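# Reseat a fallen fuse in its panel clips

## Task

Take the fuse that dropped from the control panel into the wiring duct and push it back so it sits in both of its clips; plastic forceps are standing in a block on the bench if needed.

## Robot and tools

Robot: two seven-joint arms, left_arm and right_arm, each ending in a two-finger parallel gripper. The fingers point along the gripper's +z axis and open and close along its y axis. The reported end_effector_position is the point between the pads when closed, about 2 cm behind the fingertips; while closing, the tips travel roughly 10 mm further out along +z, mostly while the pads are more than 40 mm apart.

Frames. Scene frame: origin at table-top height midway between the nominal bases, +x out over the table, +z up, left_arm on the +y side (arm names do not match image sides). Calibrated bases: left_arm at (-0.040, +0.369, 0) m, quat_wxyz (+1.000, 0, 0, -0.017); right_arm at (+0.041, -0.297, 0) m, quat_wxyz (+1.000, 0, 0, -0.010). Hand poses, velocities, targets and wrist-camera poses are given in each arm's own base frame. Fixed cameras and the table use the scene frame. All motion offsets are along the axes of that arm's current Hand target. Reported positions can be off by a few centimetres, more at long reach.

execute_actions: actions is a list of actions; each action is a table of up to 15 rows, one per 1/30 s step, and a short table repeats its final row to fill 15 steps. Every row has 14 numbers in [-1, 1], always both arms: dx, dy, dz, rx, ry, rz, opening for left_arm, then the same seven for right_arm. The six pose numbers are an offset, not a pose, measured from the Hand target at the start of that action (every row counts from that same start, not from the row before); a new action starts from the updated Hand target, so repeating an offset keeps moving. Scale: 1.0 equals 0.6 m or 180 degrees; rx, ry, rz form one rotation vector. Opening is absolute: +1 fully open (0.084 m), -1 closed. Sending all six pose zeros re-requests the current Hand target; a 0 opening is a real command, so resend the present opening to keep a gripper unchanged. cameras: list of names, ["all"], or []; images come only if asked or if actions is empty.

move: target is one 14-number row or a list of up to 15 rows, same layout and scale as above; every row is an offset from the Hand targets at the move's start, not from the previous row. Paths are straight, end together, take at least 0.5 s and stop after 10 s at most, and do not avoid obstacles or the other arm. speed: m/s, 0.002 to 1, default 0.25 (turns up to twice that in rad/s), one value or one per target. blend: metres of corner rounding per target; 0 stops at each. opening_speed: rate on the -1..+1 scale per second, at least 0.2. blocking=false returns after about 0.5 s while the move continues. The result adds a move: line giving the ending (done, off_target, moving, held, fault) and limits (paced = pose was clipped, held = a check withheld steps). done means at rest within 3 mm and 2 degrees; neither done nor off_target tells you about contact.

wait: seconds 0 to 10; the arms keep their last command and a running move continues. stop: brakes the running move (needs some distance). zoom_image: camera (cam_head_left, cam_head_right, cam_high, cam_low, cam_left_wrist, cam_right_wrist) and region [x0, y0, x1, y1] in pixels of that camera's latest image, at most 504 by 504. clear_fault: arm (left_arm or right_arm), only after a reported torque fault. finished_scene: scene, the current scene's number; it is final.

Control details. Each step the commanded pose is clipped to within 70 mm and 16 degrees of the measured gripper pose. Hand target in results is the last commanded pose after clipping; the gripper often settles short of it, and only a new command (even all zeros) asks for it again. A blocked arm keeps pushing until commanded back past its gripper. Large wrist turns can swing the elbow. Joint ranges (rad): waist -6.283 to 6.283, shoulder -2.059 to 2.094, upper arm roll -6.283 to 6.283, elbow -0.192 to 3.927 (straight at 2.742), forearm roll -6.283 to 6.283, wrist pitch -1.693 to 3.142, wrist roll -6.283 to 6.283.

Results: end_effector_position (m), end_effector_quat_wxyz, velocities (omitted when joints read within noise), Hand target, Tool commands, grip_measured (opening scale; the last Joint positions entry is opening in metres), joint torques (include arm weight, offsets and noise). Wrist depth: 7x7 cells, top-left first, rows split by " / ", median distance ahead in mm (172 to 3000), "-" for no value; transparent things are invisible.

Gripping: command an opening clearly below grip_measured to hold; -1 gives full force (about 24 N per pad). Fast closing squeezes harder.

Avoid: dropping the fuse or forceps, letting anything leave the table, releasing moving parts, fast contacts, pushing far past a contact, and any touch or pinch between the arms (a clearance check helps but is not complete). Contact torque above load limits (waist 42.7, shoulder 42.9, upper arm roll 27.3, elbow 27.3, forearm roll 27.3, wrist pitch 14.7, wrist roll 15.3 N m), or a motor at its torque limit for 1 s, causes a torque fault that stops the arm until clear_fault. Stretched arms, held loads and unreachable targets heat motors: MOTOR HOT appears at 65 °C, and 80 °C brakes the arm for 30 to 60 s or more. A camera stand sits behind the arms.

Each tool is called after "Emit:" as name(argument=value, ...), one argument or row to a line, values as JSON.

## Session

Emit:
execute_actions(
  actions=[],
)

Scene clock: 0.00 s.
left_arm: end_effector_position=(+0.2937, -0.1629, +0.1150) grip_measured=+1.00 end_effector_quat_wxyz=(-0.419, +0.244, +0.866, +0.124) | right_arm: end_effector_position=(+0.1875, -0.0906, +0.2090) grip_measured=+1.00 end_effector_quat_wxyz=(+0.650, -0.093, -0.669, +0.348)
Joint positions: left_arm=[-0.379 0.483 -0.17 1.31 0.076 1.741 3.1 0.084] | right_arm=[-1.859 -1.338 1.824 0.954 -0.017 1.929 2.53 0.084]
Joint velocities: within noise
Joint torques (N m): no reading
Wrist depth (mm): cam_left_wrist=[2457 2696 - 358 368 2738 2510 / 2474 566 570 382 397 581 585 / 477 481 467 415 428 471 496 / 402 403 406 405 408 412 414 / 358 358 360 350 363 364 367 / 312 313 314 315 317 319 319 / 284 279 286 287 288 290 290] | cam_right_wrist=[2749 - - - - 189 177 / - - - - - 190 178 / - - - - 207 193 180 / - - - - - 200 188 / - - - - 2874 2749 209 / - - - - 2948 2839 - / - - - - 2986 2828 2727]
Hand target: left_arm +0.2937, -0.1629, +0.1150; -0.419, +0.244, +0.866, +0.124 | right_arm +0.1875, -0.0906, +0.2090; +0.650, -0.093, -0.669, +0.348
Tool commands: left_gripper/opening=+1.0 right_gripper/opening=+1.0

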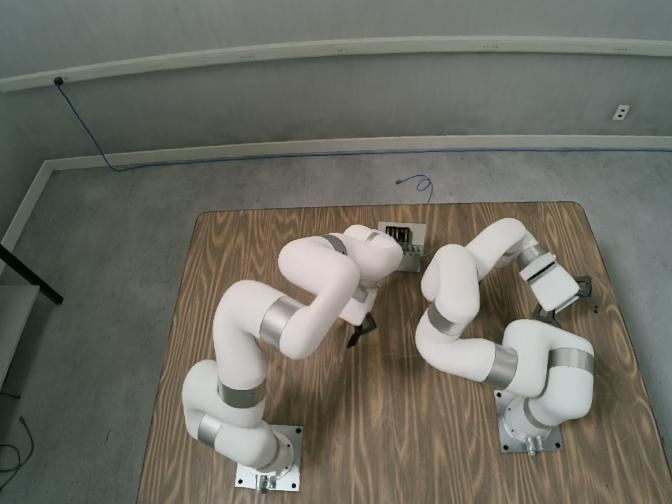

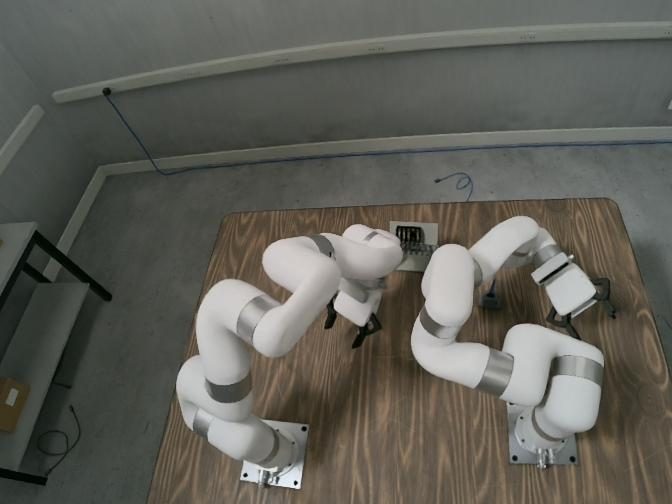

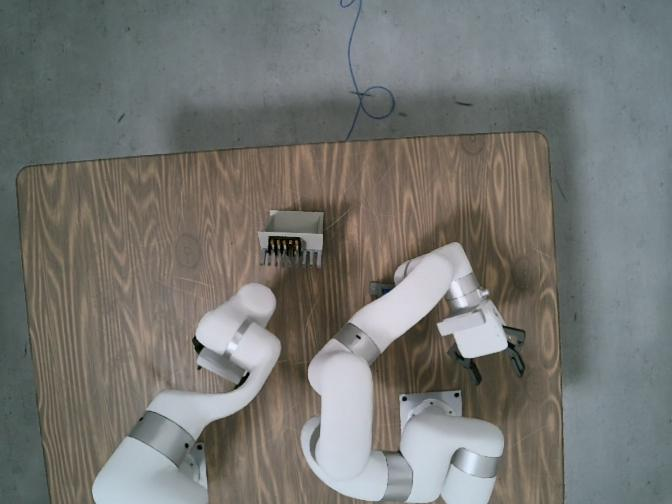

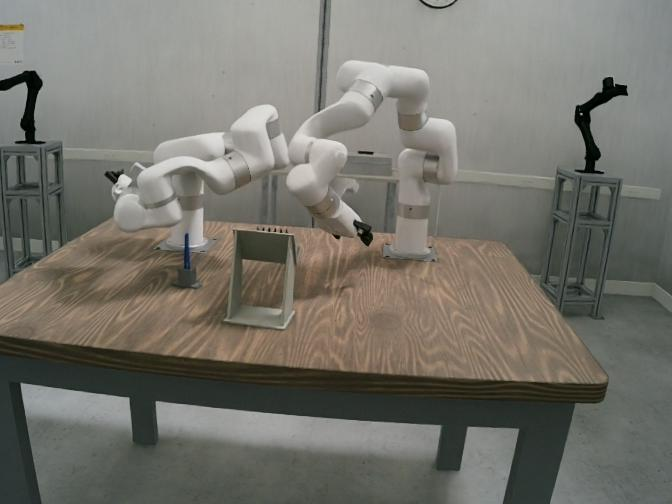

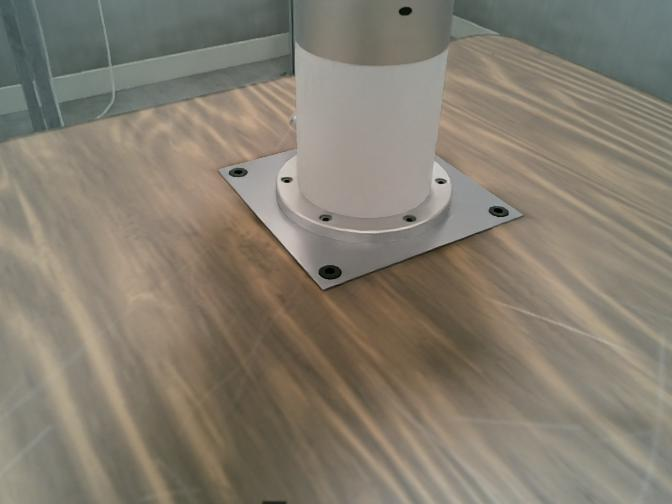

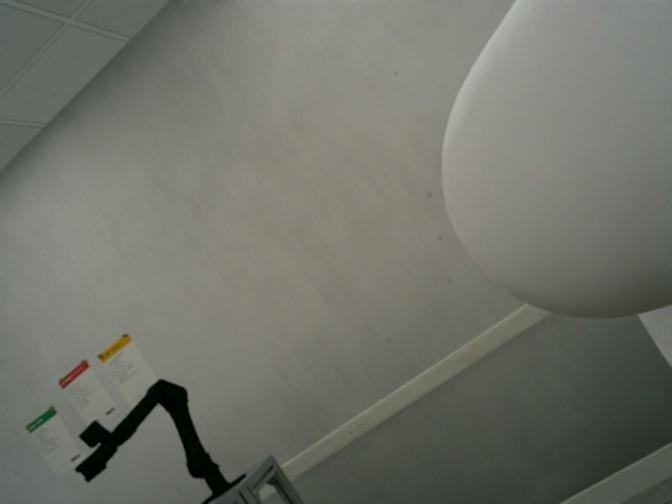

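Emit:
zoom_image(
  camera="cam_high",
  region=[240, 190, 420, 310],
)

Emit:
zoom_image(
  camera="cam_low",
  region=[150, 210, 320, 340],
)

Emit:
zoom_image(
  camera="cam_head_right",
  region=[370, 200, 520, 320],
)

Scaled by 2.800 from the camera's 672x504 image, which has a finer 960x720 frame.

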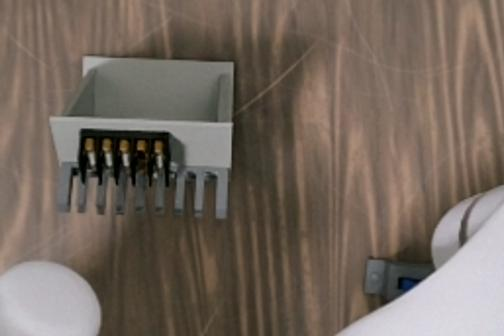

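Scaled by 2.965 from the camera's 672x504 image, which has a finer 960x720 frame.

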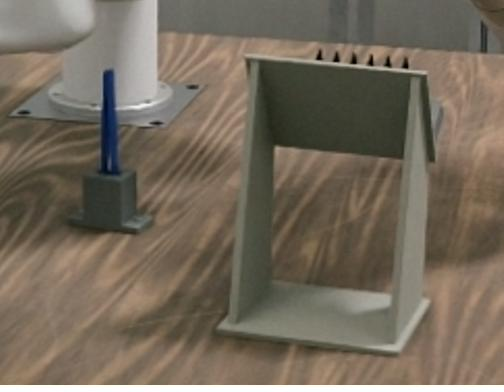

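Scaled by 3.360 from the camera's 672x504 image, which has a finer 960x720 frame.

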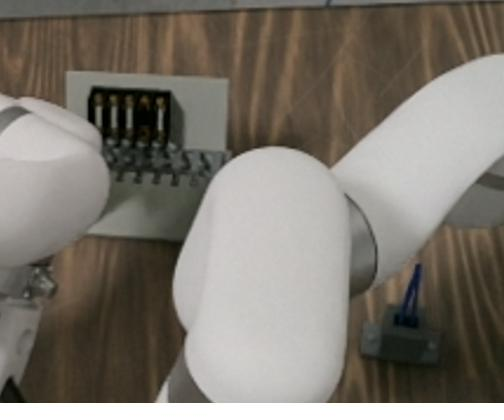

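Emit:
move(
  target=[0,0,0,0,0,0,-1,0.1238,-0.034,-0.2068,-0.3107,-0.4265,0,1],
  speed=0.3,
  cameras=["cam_head_left","cam_high","cam_low","cam_right_wrist"],
)

Scene clock: 79.00 s.
left_arm: end_effector_position=(+0.2937, -0.1629, +0.1150) grip_measured=-1.00 end_effector_quat_wxyz=(-0.419, +0.244, +0.866, +0.124) | right_arm: end_effector_position=(+0.2998, -0.0199, +0.2699) grip_measured=+1.00 end_effector_quat_wxyz=(+0.000, +0.137, +0.991, +0.000)
Joint positions: left_arm=[-0.379 0.483 -0.17 1.31 0.076 1.741 3.1 0] | right_arm=[-1.401 -1.152 0.824 0.763 0.742 1.706 2.554 0.084]
Joint torques (N m): left_arm=[0.13 -18.87 -2.33 11.16 -0.09 0.56 0.2] | right_arm=[0.28 5.46 -11.69 12.87 0.35 -2.11 -0.04]
Wrist depth (mm): cam_left_wrist=[2483 2664 - 359 368 2782 2510 / 2474 569 568 383 399 582 587 / 478 480 466 414 429 470 495 / 403 404 407 406 409 411 412 / 357 359 361 349 364 365 366 / 313 314 314 315 317 318 319 / 284 278 287 288 288 290 290] | cam_right_wrist=[403 403 403 404 406 405 407 / 401 401 403 403 403 405 406 / 400 401 402 402 403 404 405 / 399 401 401 403 403 403 404 / 399 399 400 401 401 402 404 / 398 399 399 401 401 402 399 / 397 398 398 400 400 401 401]
Hand target: left_arm +0.2937, -0.1629, +0.1150; -0.419, +0.244, +0.866, +0.124 | right_arm +0.2998, -0.0199, +0.2699; +0.000, +0.137, +0.991, +0.000
Off the commanded pose: left_arm 0.000 m, 0 deg | right_arm 0.000 m, 0 deg.
move: done
Images, in order (width x height): cam_head_left 672x504, cam_high 672x504, cam_low 672x504, cam_right_wrist 672x504.

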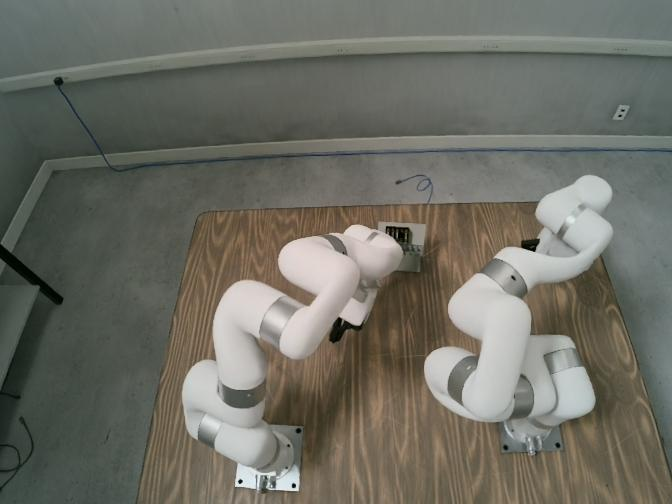

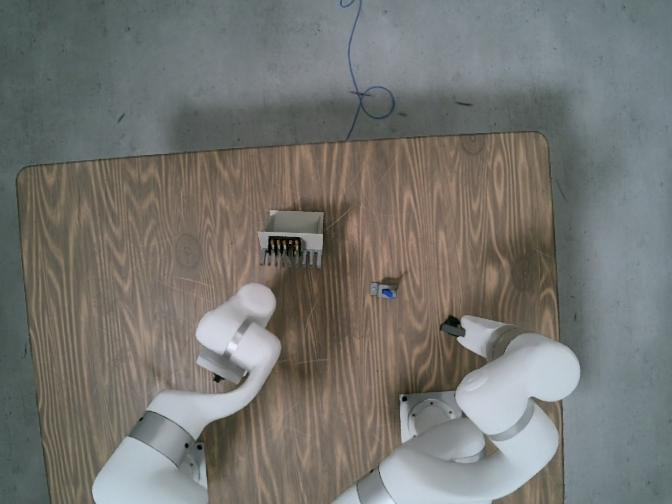

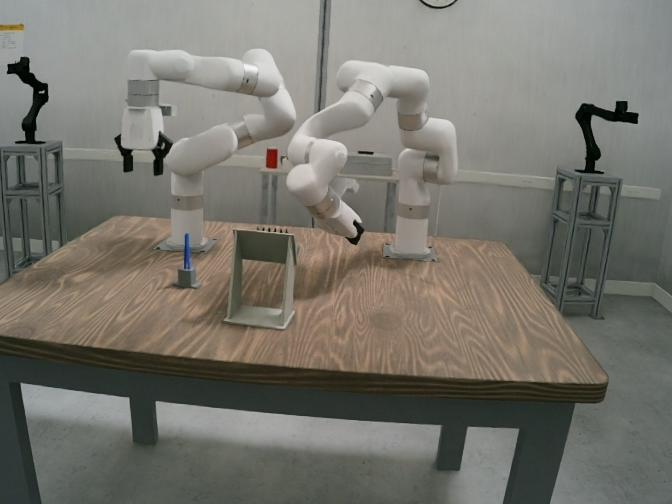

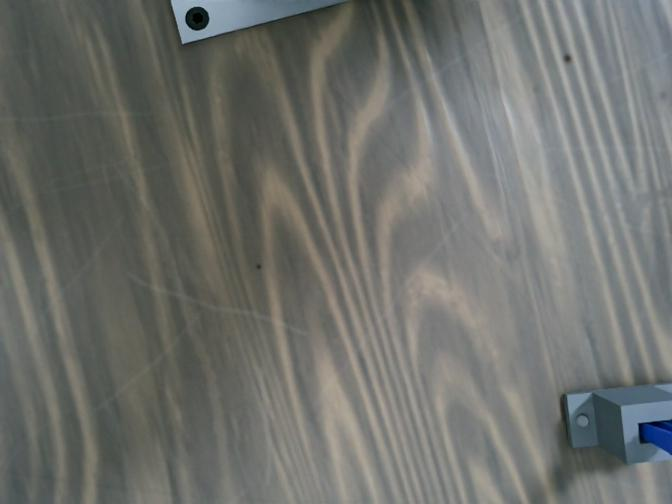

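Emit:
move(
  target=[
    [0,0,0,0,0,0,-1,-0.014,0.11,0.033,0,0,-0.5,1],
    [0,0,0,0,0,0,-1,-0.0278,0.2228,0.1165,0,0,0.974,1],
  ],
  speed=0.4,
  blend=0.03,
  cameras=["cam_high","cam_low","cam_right_wrist"],
)

Scene clock: 125.60 s.
left_arm: end_effector_position=(+0.2937, -0.1629, +0.1150) grip_measured=-1.00 end_effector_quat_wxyz=(-0.419, +0.244, +0.866, +0.124) | right_arm: end_effector_position=(+0.3522, +0.1041, +0.1999) grip_measured=+1.00 end_effector_quat_wxyz=(+0.000, +0.995, -0.097, +0.000)
Joint positions: left_arm=[-0.379 0.483 -0.17 1.31 0.076 1.741 3.1 0] | right_arm=[-0.723 -0.538 0.907 0.732 0.462 1.13 0.092 0.084]
Joint torques (N m): left_arm=[-0.05 -18.65 -2.25 11.16 -0.34 0.68 0.19] | right_arm=[0.45 -1.46 -7.27 17.04 -0.12 -2.34 0.07]
Wrist depth (mm): cam_left_wrist=[2422 2664 - 358 369 2749 2510 / 2457 566 570 382 397 583 585 / 479 482 466 414 429 469 495 / 402 403 405 405 410 411 413 / 357 359 361 350 363 365 365 / 312 313 313 316 317 317 319 / 284 279 286 288 289 289 291] | cam_right_wrist=[328 330 330 332 333 334 335 / 328 328 330 330 332 333 335 / 327 329 330 331 332 333 333 / 327 328 329 330 331 333 334 / 327 328 329 330 331 332 334 / 327 328 328 323 325 332 333 / 326 327 329 329 330 332 332]
Hand target: left_arm +0.2937, -0.1629, +0.1150; -0.419, +0.244, +0.866, +0.124 | right_arm +0.3522, +0.1041, +0.1999; +0.000, +0.995, -0.097, +0.000
Off the commanded pose: left_arm 0.000 m, 0 deg | right_arm 0.000 m, 0 deg.
move: done
Images, in order (width x height): cam_high 672x504, cam_low 672x504, cam_right_wrist 672x504.

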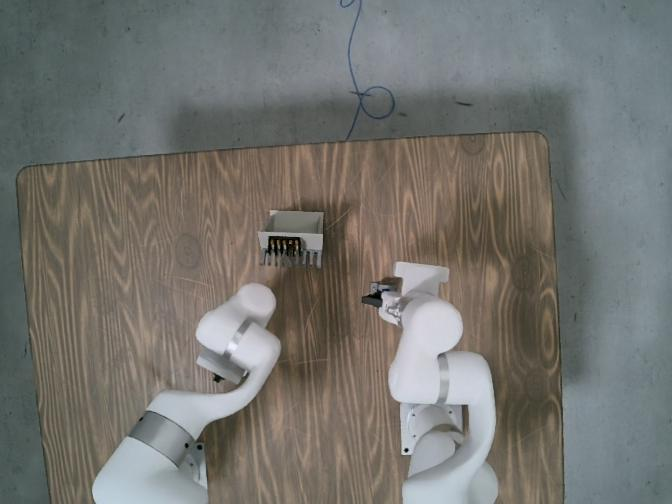

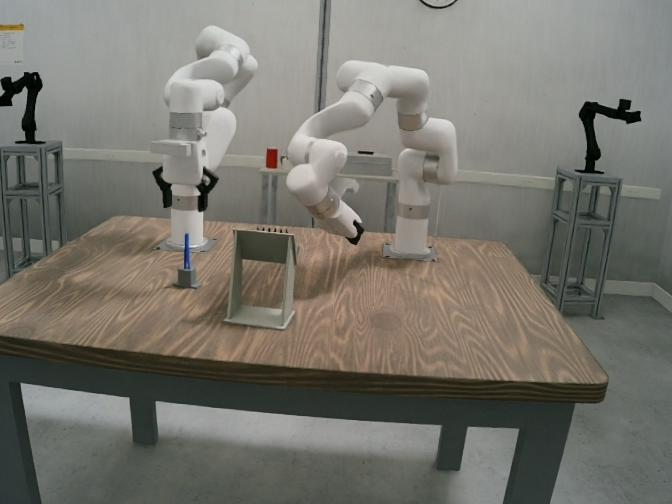

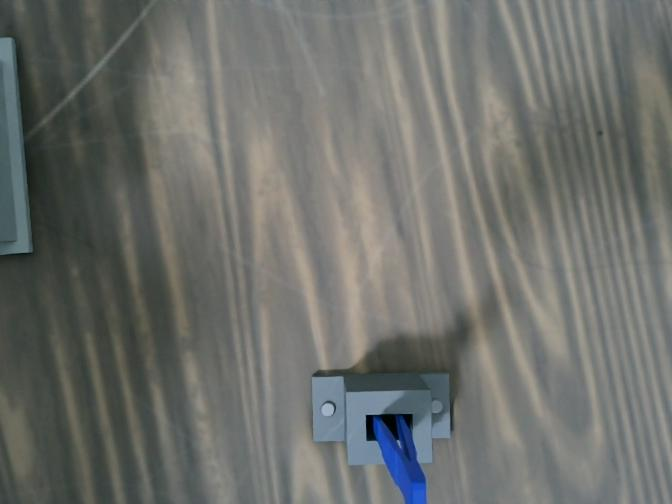

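Emit:
zoom_image(
  camera="cam_right_wrist",
  region=[300, 360, 460, 504],
)

Scaled by 3.150 from the camera's 672x504 image, which has a finer 960x720 frame.

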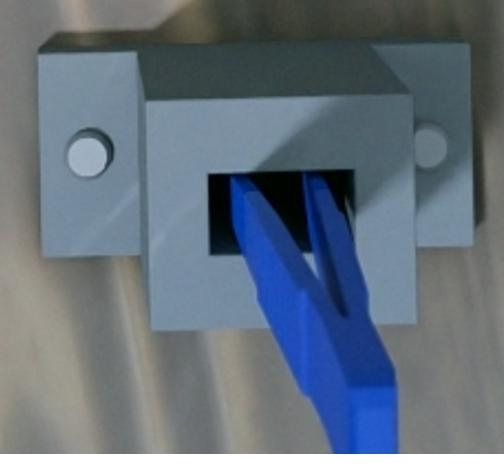

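Emit:
move(
  target=[
    [0.0858,-0.019,-0.1743,0.004,-0.2877,0,-1,0.003,-0.013,0.0,0,0,0,1],
    [0.0858,-0.019,-0.1743,0.004,-0.2877,0,-1,0.003,-0.013,0.1865,0,0,0,1],
    [0.0858,-0.019,-0.1743,0.004,-0.2877,0,-1,0.003,-0.013,0.1865,0,0,0,-0.82],
  ],
  speed=[0.25,0.12,0.1],
  opening_speed=1.2,
  cameras=["cam_low","cam_head_left","cam_right_wrist"],
)

Emit:
zoom_image(
  camera="cam_low",
  region=[150, 200, 220, 300],
)

Scene clock: 165.13 s.
left_arm: end_effector_position=(+0.3300, -0.2001, +0.2199) grip_measured=-1.00 end_effector_quat_wxyz=(-0.001, +0.271, +0.963, +0.000) | right_arm: end_effector_position=(+0.3554, +0.1114, +0.0880) grip_measured=-0.84 end_effector_quat_wxyz=(+0.000, +0.995, -0.097, +0.000)
Joint positions: left_arm=[-0.356 -0.278 -0.175 0.81 -0.055 1.087 3.192 0] | right_arm=[-0.906 -0.25 1.232 0.58 0.371 0.7 0.22 0.007]
Joint torques (N m): left_arm=[-0.83 -9.77 1.59 14.19 -0.26 -1.46 0.31] | right_arm=[-0.52 -1.8 -3.74 15.71 -0.03 -2.2 0.35]
Wrist depth (mm): cam_left_wrist=[352 352 352 350 351 351 350 / 352 352 351 350 351 350 349 / 352 351 351 350 350 349 348 / 351 350 350 349 348 349 348 / 350 348 349 349 349 348 347 / 349 348 348 348 348 347 347 / 349 348 347 348 347 346 347] | cam_right_wrist=[217 217 218 219 220 220 221 / 217 218 218 219 219 220 221 / 216 217 218 218 219 220 220 / 216 217 218 218 219 220 220 / 216 216 217 218 218 219 220 / 216 216 217 218 218 219 220 / 215 216 217 217 182 219 219]
Hand target: left_arm +0.3300, -0.2001, +0.2199; -0.001, +0.271, +0.963, +0.000 | right_arm +0.3554, +0.1114, +0.0880; +0.000, +0.995, -0.097, +0.000
Off the commanded pose: left_arm 0.000 m, 0 deg | right_arm 0.000 m, 0 deg.
move: done
Images, in order (width x height): cam_head_left 672x504, cam_low 672x504, cam_right_wrist 672x504.

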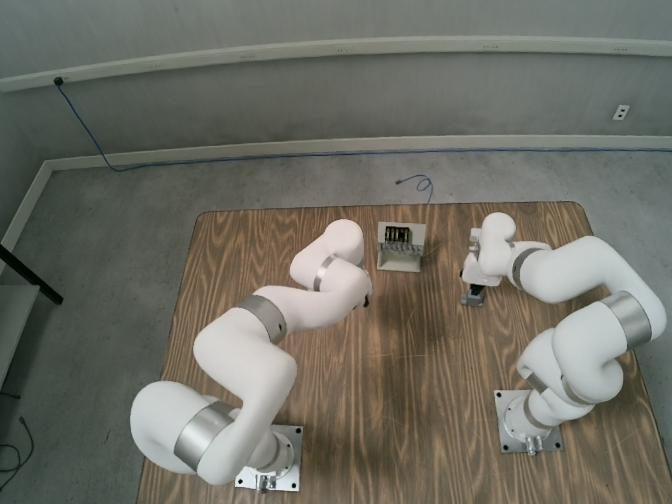

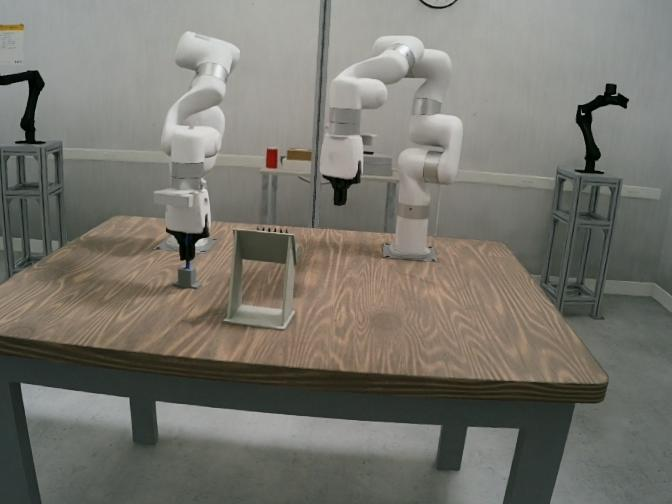

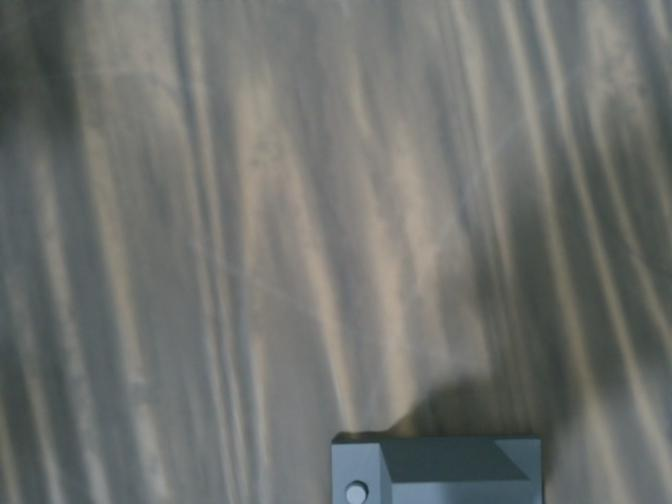

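Scaled by 5.040 from the camera's 672x504 image, which has a finer 960x720 frame.

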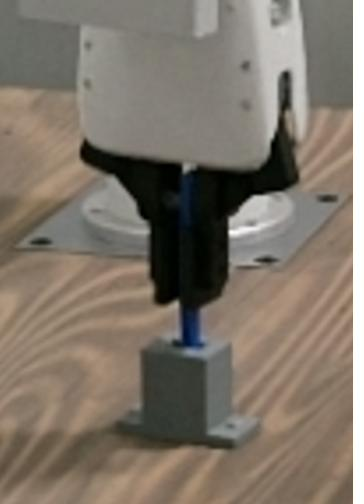

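Emit:
move(
  target=[
    [-0.1265,-0.0789,0,0,0,-0.5556,-1,0,0,-0.15,0,0,0,-0.82],
    [-0.1265,-0.0789,0,0,0,0.85,-1,0,0,-0.15,0,0,0,-0.82],
    [-0.2928,-0.1397,0.1435,-0.4443,0.1057,0.7438,-1,0,0,-0.15,0,0,0,-0.82],
  ],
  speed=0.4,
  blend=0.03,
  cameras=["cam_left_wrist","cam_high","cam_low"],
)

Scene clock: 185.37 s.
left_arm: end_effector_position=(+0.4360, -0.3633, +0.1336) grip_measured=-1.00 end_effector_quat_wxyz=(+0.021, +0.858, -0.036, +0.512) | right_arm: end_effector_position=(+0.3554, +0.1114, +0.1780) grip_measured=-0.84 end_effector_quat_wxyz=(+0.000, +0.995, -0.097, +0.000)
Joint positions: left_arm=[-0.453 0.28 -0.452 0.873 1.94 0.83 -2.42 0] | right_arm=[-0.74 -0.492 0.968 0.707 0.464 1.052 0.119 0.007]
Joint torques (N m): left_arm=[-0.49 -14.7 -3.21 11.38 0.15 0.66 0.04] | right_arm=[0.55 -1.95 -6.77 17.33 -0.17 -2.03 0.08]
Wrist depth (mm): cam_left_wrist=[1536 1571 1585 1607 1638 1657 1677 / 1607 1622 242 242 243 1763 1799 / - 242 228 218 242 1857 1919 / - 241 241 241 241 540 542 / 432 239 241 241 241 437 459 / 379 363 359 374 359 382 383 / 336 325 321 332 332 338 340] | cam_right_wrist=[306 308 308 310 311 312 312 / 306 307 309 309 310 311 312 / 306 307 308 308 310 311 312 / 305 307 307 308 309 310 311 / 305 306 307 308 310 310 311 / 306 306 307 307 309 310 311 / 304 305 307 307 278 310 310]
Hand target: left_arm +0.4359, -0.3633, +0.1336; +0.021, +0.858, -0.036, +0.512 | right_arm +0.3554, +0.1114, +0.1780; +0.000, +0.995, -0.097, +0.000
Off the commanded pose: left_arm 0.000 m, 0 deg | right_arm 0.000 m, 0 deg.
move: done; limits=paced
Images, in order (width x height): cam_high 672x504, cam_low 672x504, cam_left_wrist 672x504.

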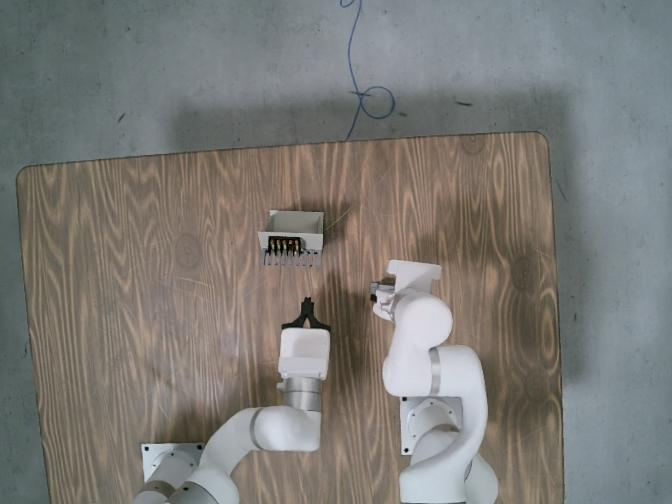

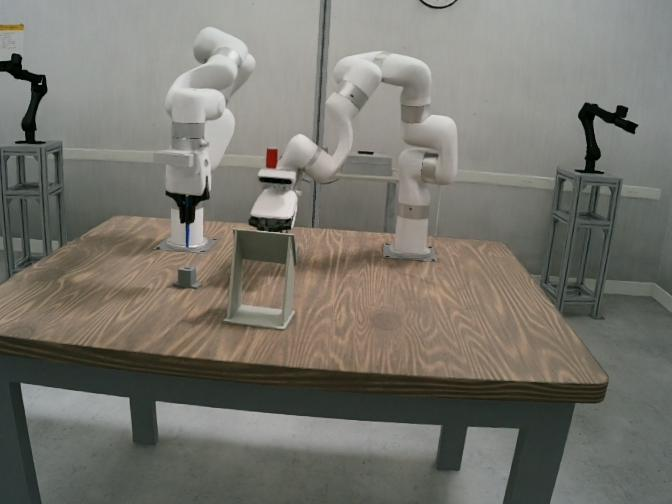

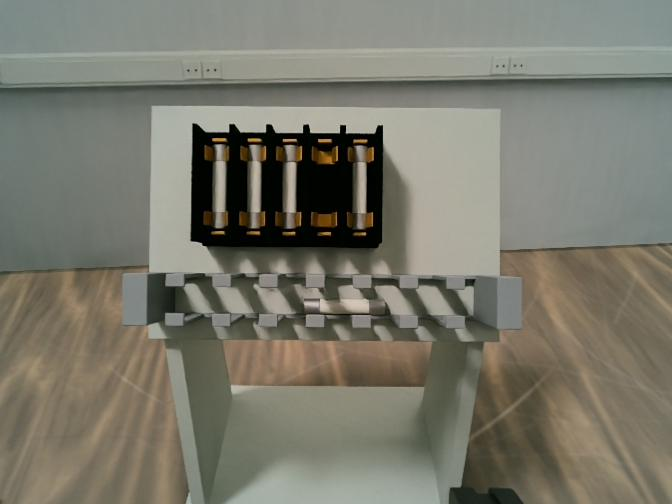

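Emit:
zoom_image(
  camera="cam_left_wrist",
  region=[270, 255, 440, 345],
)

Emit:
zoom_image(
  camera="cam_left_wrist",
  region=[140, 95, 510, 345],
)

Emit:
zoom_image(
  camera="cam_left_wrist",
  region=[260, 115, 400, 255],
)

Scaled by 2.965 from the camera's 672x504 image, which has a finer 960x720 frame.

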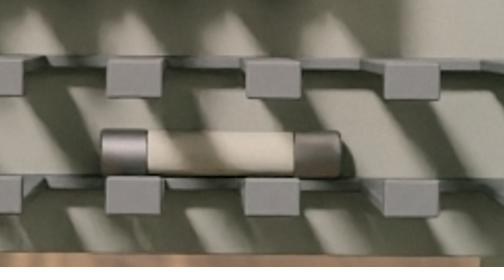

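Scaled by 1.362 from the camera's 672x504 image, which has a finer 960x720 frame.

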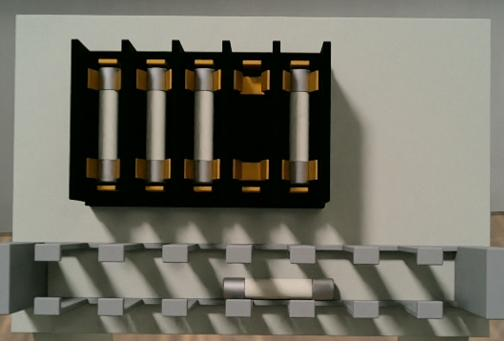

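Scaled by 3.600 from the camera's 672x504 image, which has a finer 960x720 frame.

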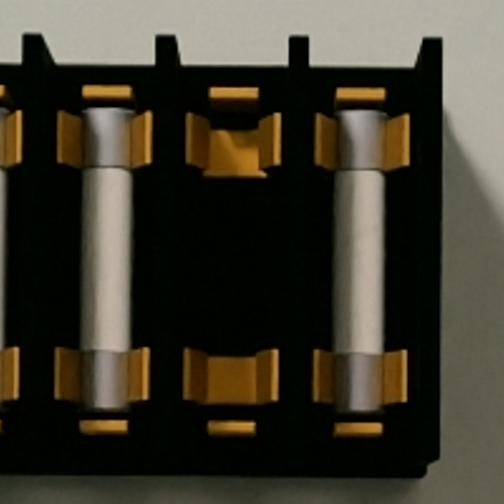

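Emit:
move(
  target=[
    [-0.0353,-0.1928,-0.019,-0.2775,0.0005,-0.0003,-1,0,0,0,0,0,0,-0.82],
    [-0.0353,-0.1928,-0.019,-0.2775,0.0005,-0.0003,-1,-0.0523,-0.358,-0.0708,0.1518,0.1375,0.4542,-0.765],
  ],
  speed=[0.25,0.2],
  opening_speed=0.3,
  cameras=["cam_left_wrist","cam_right_wrist","cam_high"],
)

Emit:
zoom_image(
  camera="cam_left_wrist",
  region=[230, 130, 530, 320],
)

Emit:
zoom_image(
  camera="cam_right_wrist",
  region=[340, 330, 504, 504],
)

Scene clock: 247.63 s.
left_arm: end_effector_position=(+0.4255, -0.2463, +0.1204) grip_measured=-1.00 end_effector_quat_wxyz=(+0.382, +0.769, -0.248, +0.450) | right_arm: end_effector_position=(+0.3660, +0.3283, +0.2204) grip_measured=-0.79 end_effector_quat_wxyz=(+0.195, -0.644, +0.708, -0.214)
Joint positions: left_arm=[0.022 0.147 -0.272 0.55 4.058 0.958 -3.843 0] | right_arm=[-0.714 -1.177 1.352 0.863 0.977 0.903 1.854 0.009]
Joint torques (N m): left_arm=[0.44 -11.73 -0.74 9.74 -0.1 1.4 0.01] | right_arm=[-0.65 8.76 -16.97 8.81 -0.33 -2.85 0.35]
Wrist depth (mm): cam_left_wrist=[1638 1862 2056 2465 2863 - 189 / - - 229 249 - - 185 / - 242 224 252 310 - 194 / 441 252 215 270 309 - - / 294 251 382 342 618 743 - / 291 263 364 392 482 536 629 / 266 271 310 348 385 407 459] | cam_right_wrist=[1919 511 467 419 388 354 326 / 1924 508 464 418 387 353 331 / 1893 505 463 416 386 352 330 / 1867 503 460 414 384 351 330 / - 237 246 256 370 351 329 / - 232 241 259 377 349 327 / - 232 232 255 376 348 327]
Hand target: left_arm +0.4255, -0.2463, +0.1204; +0.382, +0.769, -0.248, +0.450 | right_arm +0.3660, +0.3283, +0.2204; +0.195, -0.644, +0.708, -0.214
Off the commanded pose: left_arm 0.000 m, 0 deg | right_arm 0.000 m, 0 deg.
move: done
Images, in order (width x height): cam_high 672x504, cam_left_wrist 672x504, cam_right_wrist 672x504.

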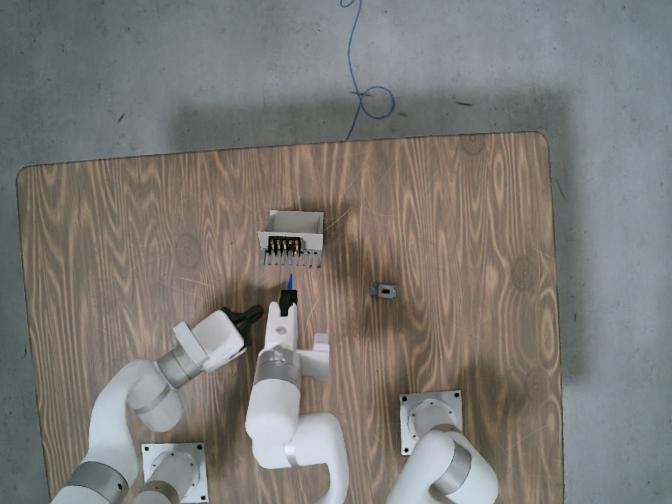

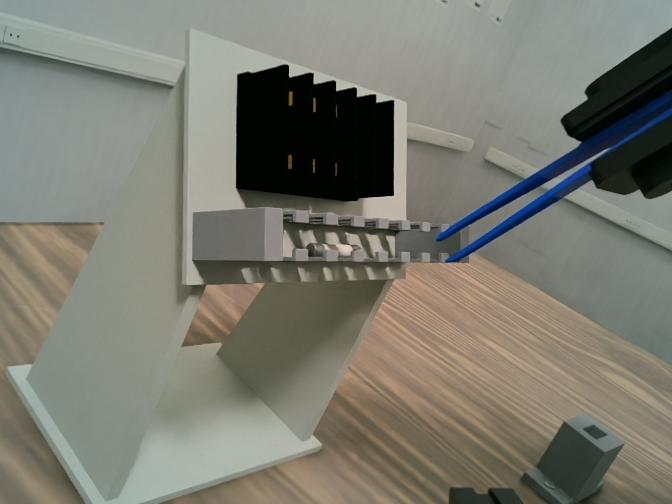

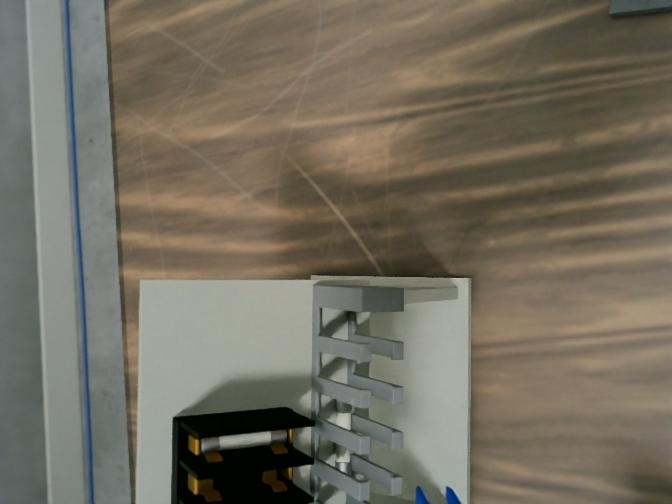

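Scaled by 1.680 from the camera's 672x504 image, which has a finer 960x720 frame.

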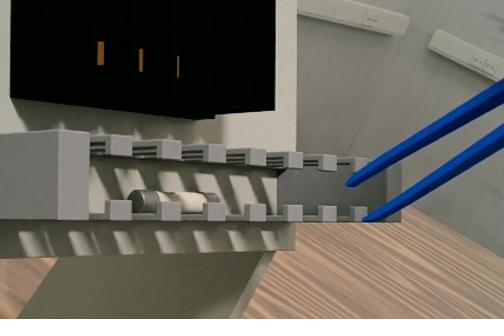

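Scaled by 2.897 from the camera's 672x504 image, which has a finer 960x720 frame.

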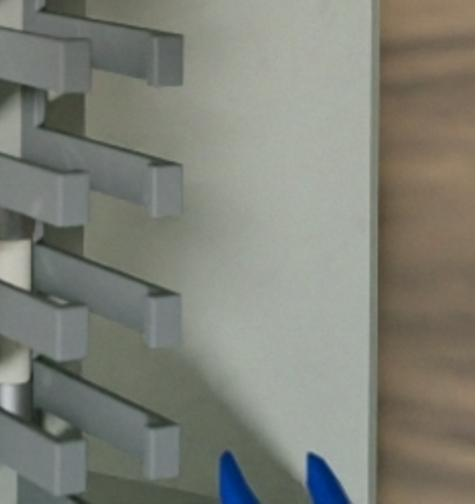

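Emit:
zoom_image(
  camera="cam_right_wrist",
  region=[290, 380, 420, 504],
)

Emit:
zoom_image(
  camera="cam_left_wrist",
  region=[270, 200, 390, 280],
)

Scaled by 3.877 from the camera's 672x504 image, which has a finer 960x720 frame.

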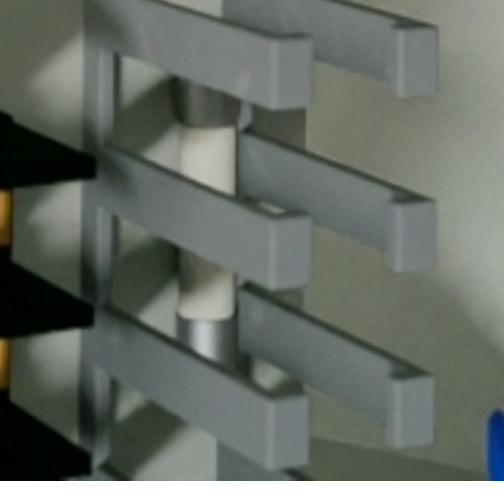

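Scaled by 4.200 from the camera's 672x504 image, which has a finer 960x720 frame.

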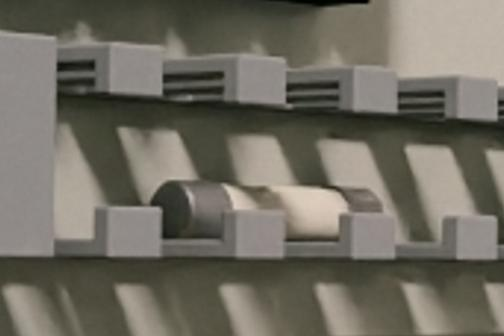

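Emit:
move(
  target=[0,0,0,0,0,0,-1,0.0013,-0.0391,0.0736,0,0,0,-0.765],
  speed=0.06,
  cameras=["cam_left_wrist","cam_right_wrist"],
)

Emit:
zoom_image(
  camera="cam_left_wrist",
  region=[270, 190, 390, 280],
)

Emit:
zoom_image(
  camera="cam_right_wrist",
  region=[370, 380, 504, 504],
)

Scene clock: 333.37 s.
left_arm: end_effector_position=(+0.4255, -0.2463, +0.1204) grip_measured=-1.00 end_effector_quat_wxyz=(+0.382, +0.769, -0.248, +0.450) | right_arm: end_effector_position=(+0.4097, +0.3233, +0.1966) grip_measured=-0.79 end_effector_quat_wxyz=(+0.195, -0.644, +0.708, -0.214)
Joint positions: left_arm=[0.022 0.147 -0.272 0.55 4.058 0.958 -3.843 0] | right_arm=[-0.871 -1.138 1.463 0.917 1.042 0.814 1.782 0.009]
Joint torques (N m): left_arm=[0.37 -11.47 -0.86 9.69 -0.23 1.32 -0.02] | right_arm=[-0.28 9.86 -17.43 8.64 0.23 -3.24 -0.1]
Wrist depth (mm): cam_left_wrist=[1634 1882 2050 2356 - 201 194 / - - 229 240 221 206 184 / - 241 224 251 310 211 - / 441 252 215 260 309 - - / 294 252 382 342 619 747 - / 290 263 364 393 482 535 629 / 265 270 310 348 386 408 458] | cam_right_wrist=[1898 473 433 389 360 329 308 / 1857 470 431 388 358 328 307 / 1823 469 429 386 357 327 307 / 1813 467 427 384 356 327 305 / - - 195 206 215 319 305 / - - 194 206 214 320 305 / - - 187 197 213 319 304]
Hand target: left_arm +0.4255, -0.2463, +0.1204; +0.382, +0.769, -0.248, +0.450 | right_arm +0.4097, +0.3233, +0.1966; +0.195, -0.644, +0.708, -0.214
Off the commanded pose: left_arm 0.000 m, 0 deg | right_arm 0.000 m, 0 deg.
move: done
Images, in order (width x height): cam_left_wrist 672x504, cam_right_wrist 672x504.

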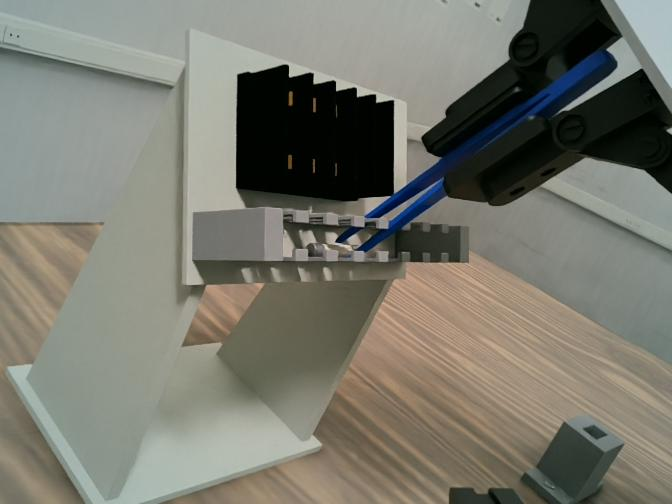

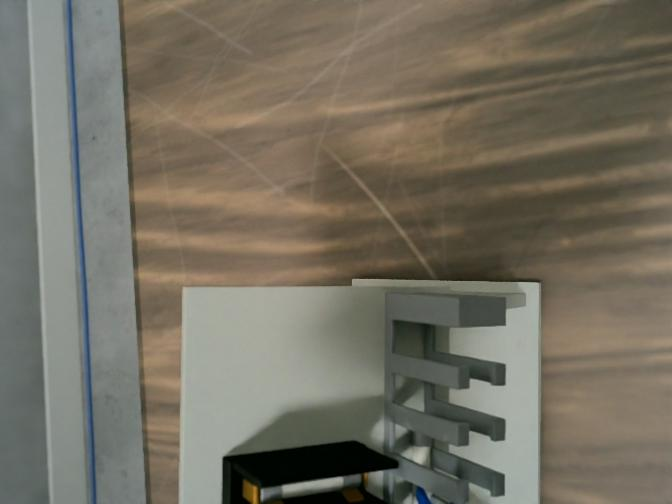

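Scaled by 4.200 from the camera's 672x504 image, which has a finer 960x720 frame.

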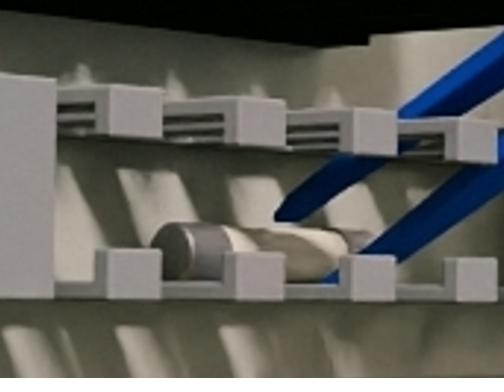

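Scaled by 3.761 from the camera's 672x504 image, which has a finer 960x720 frame.

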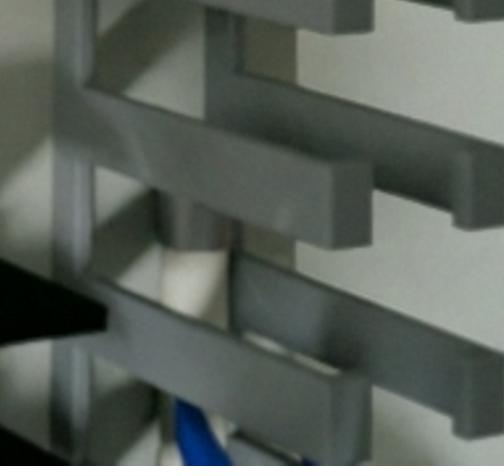

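Emit:
move(
  target=[
    [0,0,0,0,0,0,-1,0,-0.0055,0.0103,0,0,0,-0.765],
    [0,0,0,0,0,0,-1,0,-0.0055,0.0103,0,0,0,-0.83],
  ],
  speed=0.03,
  opening_speed=0.3,
  cameras=["cam_left_wrist","cam_right_wrist"],
)

Emit:
zoom_image(
  camera="cam_left_wrist",
  region=[270, 190, 390, 280],
)

Emit:
zoom_image(
  camera="cam_right_wrist",
  region=[370, 380, 504, 504],
)

Scene clock: 357.67 s.
left_arm: end_effector_position=(+0.4255, -0.2463, +0.1204) grip_measured=-1.00 end_effector_quat_wxyz=(+0.382, +0.769, -0.248, +0.450) | right_arm: end_effector_position=(+0.4159, +0.3227, +0.1933) grip_measured=-0.85 end_effector_quat_wxyz=(+0.195, -0.644, +0.708, -0.214)
Joint positions: left_arm=[0.022 0.147 -0.272 0.55 4.058 0.958 -3.843 0] | right_arm=[-0.894 -1.134 1.479 0.927 1.05 0.803 1.772 0.007]
Joint torques (N m): left_arm=[0.32 -12 -0.9 9.64 -0.14 1.28 0.08] | right_arm=[-0.37 9.88 -17.53 8.7 0.36 -3.27 -0.1]
Wrist depth (mm): cam_left_wrist=[1626 1872 2020 2309 - 199 178 / - - 229 240 216 208 188 / - 241 224 252 229 226 194 / 441 252 215 259 309 - - / 294 251 383 342 617 744 - / 290 263 364 392 482 536 630 / 265 271 311 348 386 406 457] | cam_right_wrist=[1877 469 427 384 356 325 305 / 1862 466 425 383 355 325 304 / 1857 464 424 381 354 323 304 / 1785 462 423 380 352 323 303 / - - 188 199 207 315 302 / - - 187 199 207 317 301 / - - 182 183 202 315 300]
Hand target: left_arm +0.4255, -0.2463, +0.1204; +0.382, +0.769, -0.248, +0.450 | right_arm +0.4159, +0.3227, +0.1933; +0.195, -0.644, +0.708, -0.214
Off the commanded pose: left_arm 0.000 m, 0 deg | right_arm 0.000 m, 0 deg.
move: done
Images, in order (width x height): cam_left_wrist 672x504, cam_right_wrist 672x504.

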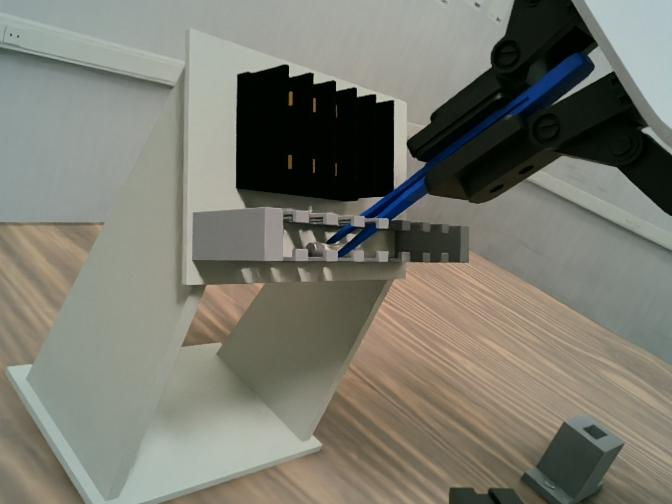

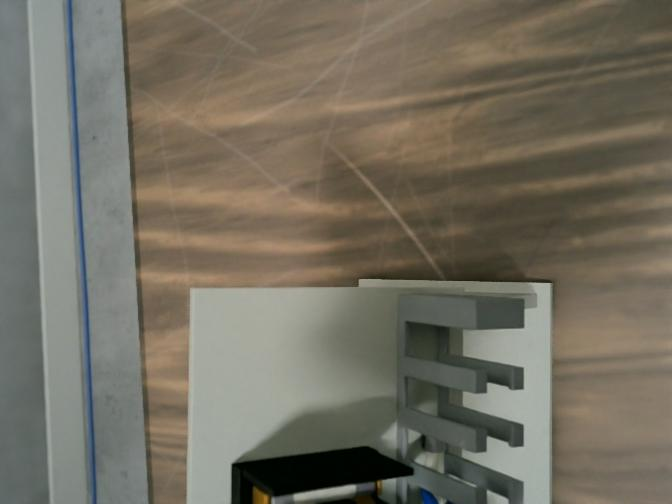

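Scaled by 4.200 from the camera's 672x504 image, which has a finer 960x720 frame.

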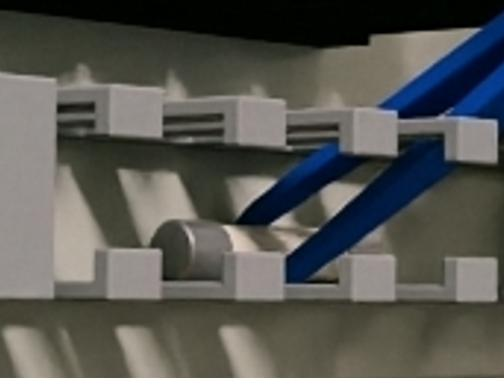

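Scaled by 3.761 from the camera's 672x504 image, which has a finer 960x720 frame.

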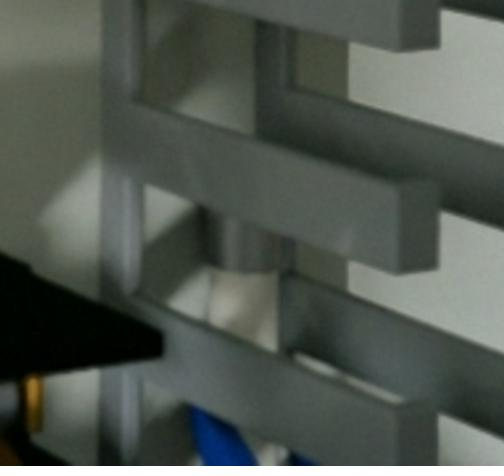

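Emit:
move(
  target=[0,0,0,0,0,0,-1,0,0.0039,-0.0073,0,0,0,-0.83],
  speed=0.02,
  cameras=["cam_left_wrist","cam_right_wrist"],
)

Emit:
zoom_image(
  camera="cam_left_wrist",
  region=[270, 190, 390, 280],
)

Scene clock: 362.03 s.
left_arm: end_effector_position=(+0.4255, -0.2463, +0.1204) grip_measured=-1.00 end_effector_quat_wxyz=(+0.382, +0.769, -0.248, +0.450) | right_arm: end_effector_position=(+0.4115, +0.3231, +0.1957) grip_measured=-0.85 end_effector_quat_wxyz=(+0.195, -0.644, +0.708, -0.214)
Joint positions: left_arm=[0.022 0.147 -0.272 0.55 4.058 0.958 -3.843 0] | right_arm=[-0.878 -1.137 1.468 0.92 1.044 0.811 1.779 0.007]
Joint torques (N m): left_arm=[0.39 -11.44 -0.91 9.64 -0.32 1.36 0.04] | right_arm=[0.41 9.4 -17.97 8.31 -0.33 -2.78 0.22]
Wrist depth (mm): cam_left_wrist=[1653 1867 2044 2356 - 201 - / - - 229 240 217 202 184 / - 242 224 252 234 220 194 / 441 252 215 260 310 - - / 294 251 383 343 618 747 - / 290 263 364 391 480 535 629 / 265 270 311 348 384 408 459] | cam_right_wrist=[1908 473 431 387 358 328 307 / 1882 470 429 386 357 327 307 / 1847 468 427 384 357 326 306 / 1838 466 426 383 355 325 305 / - - 193 204 213 317 304 / - - 192 204 212 319 303 / - - 185 191 212 318 302]
Hand target: left_arm +0.4255, -0.2463, +0.1204; +0.382, +0.769, -0.248, +0.450 | right_arm +0.4115, +0.3231, +0.1957; +0.195, -0.644, +0.708, -0.214
Off the commanded pose: left_arm 0.000 m, 0 deg | right_arm 0.000 m, 0 deg.
move: done
Images, in order (width x height): cam_left_wrist 672x504, cam_right_wrist 672x504.

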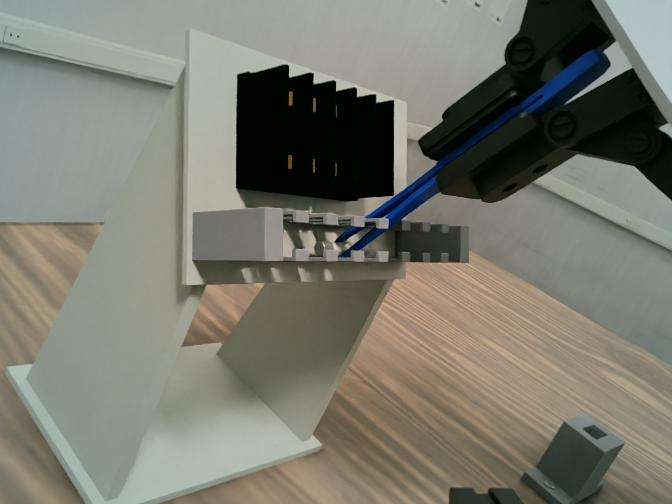

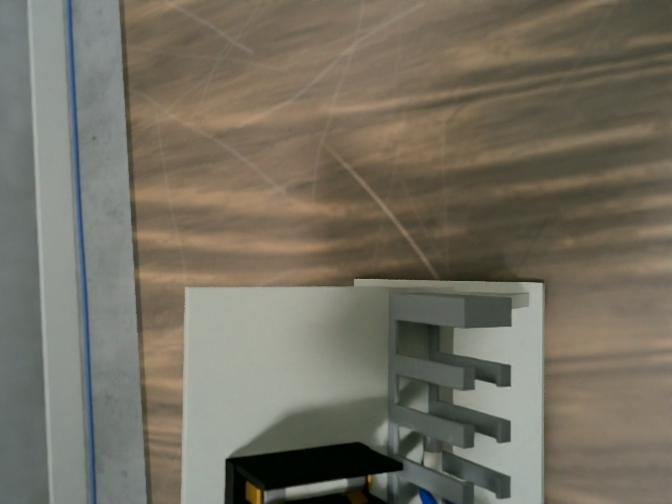

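Scaled by 4.200 from the camera's 672x504 image, which has a finer 960x720 frame.

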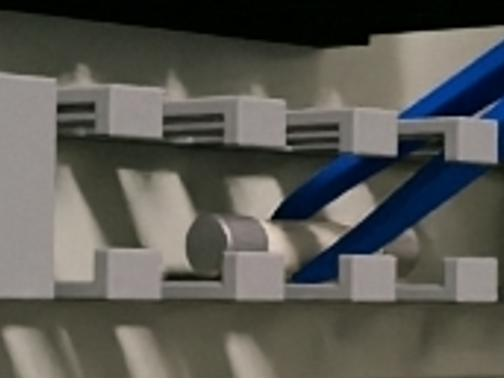

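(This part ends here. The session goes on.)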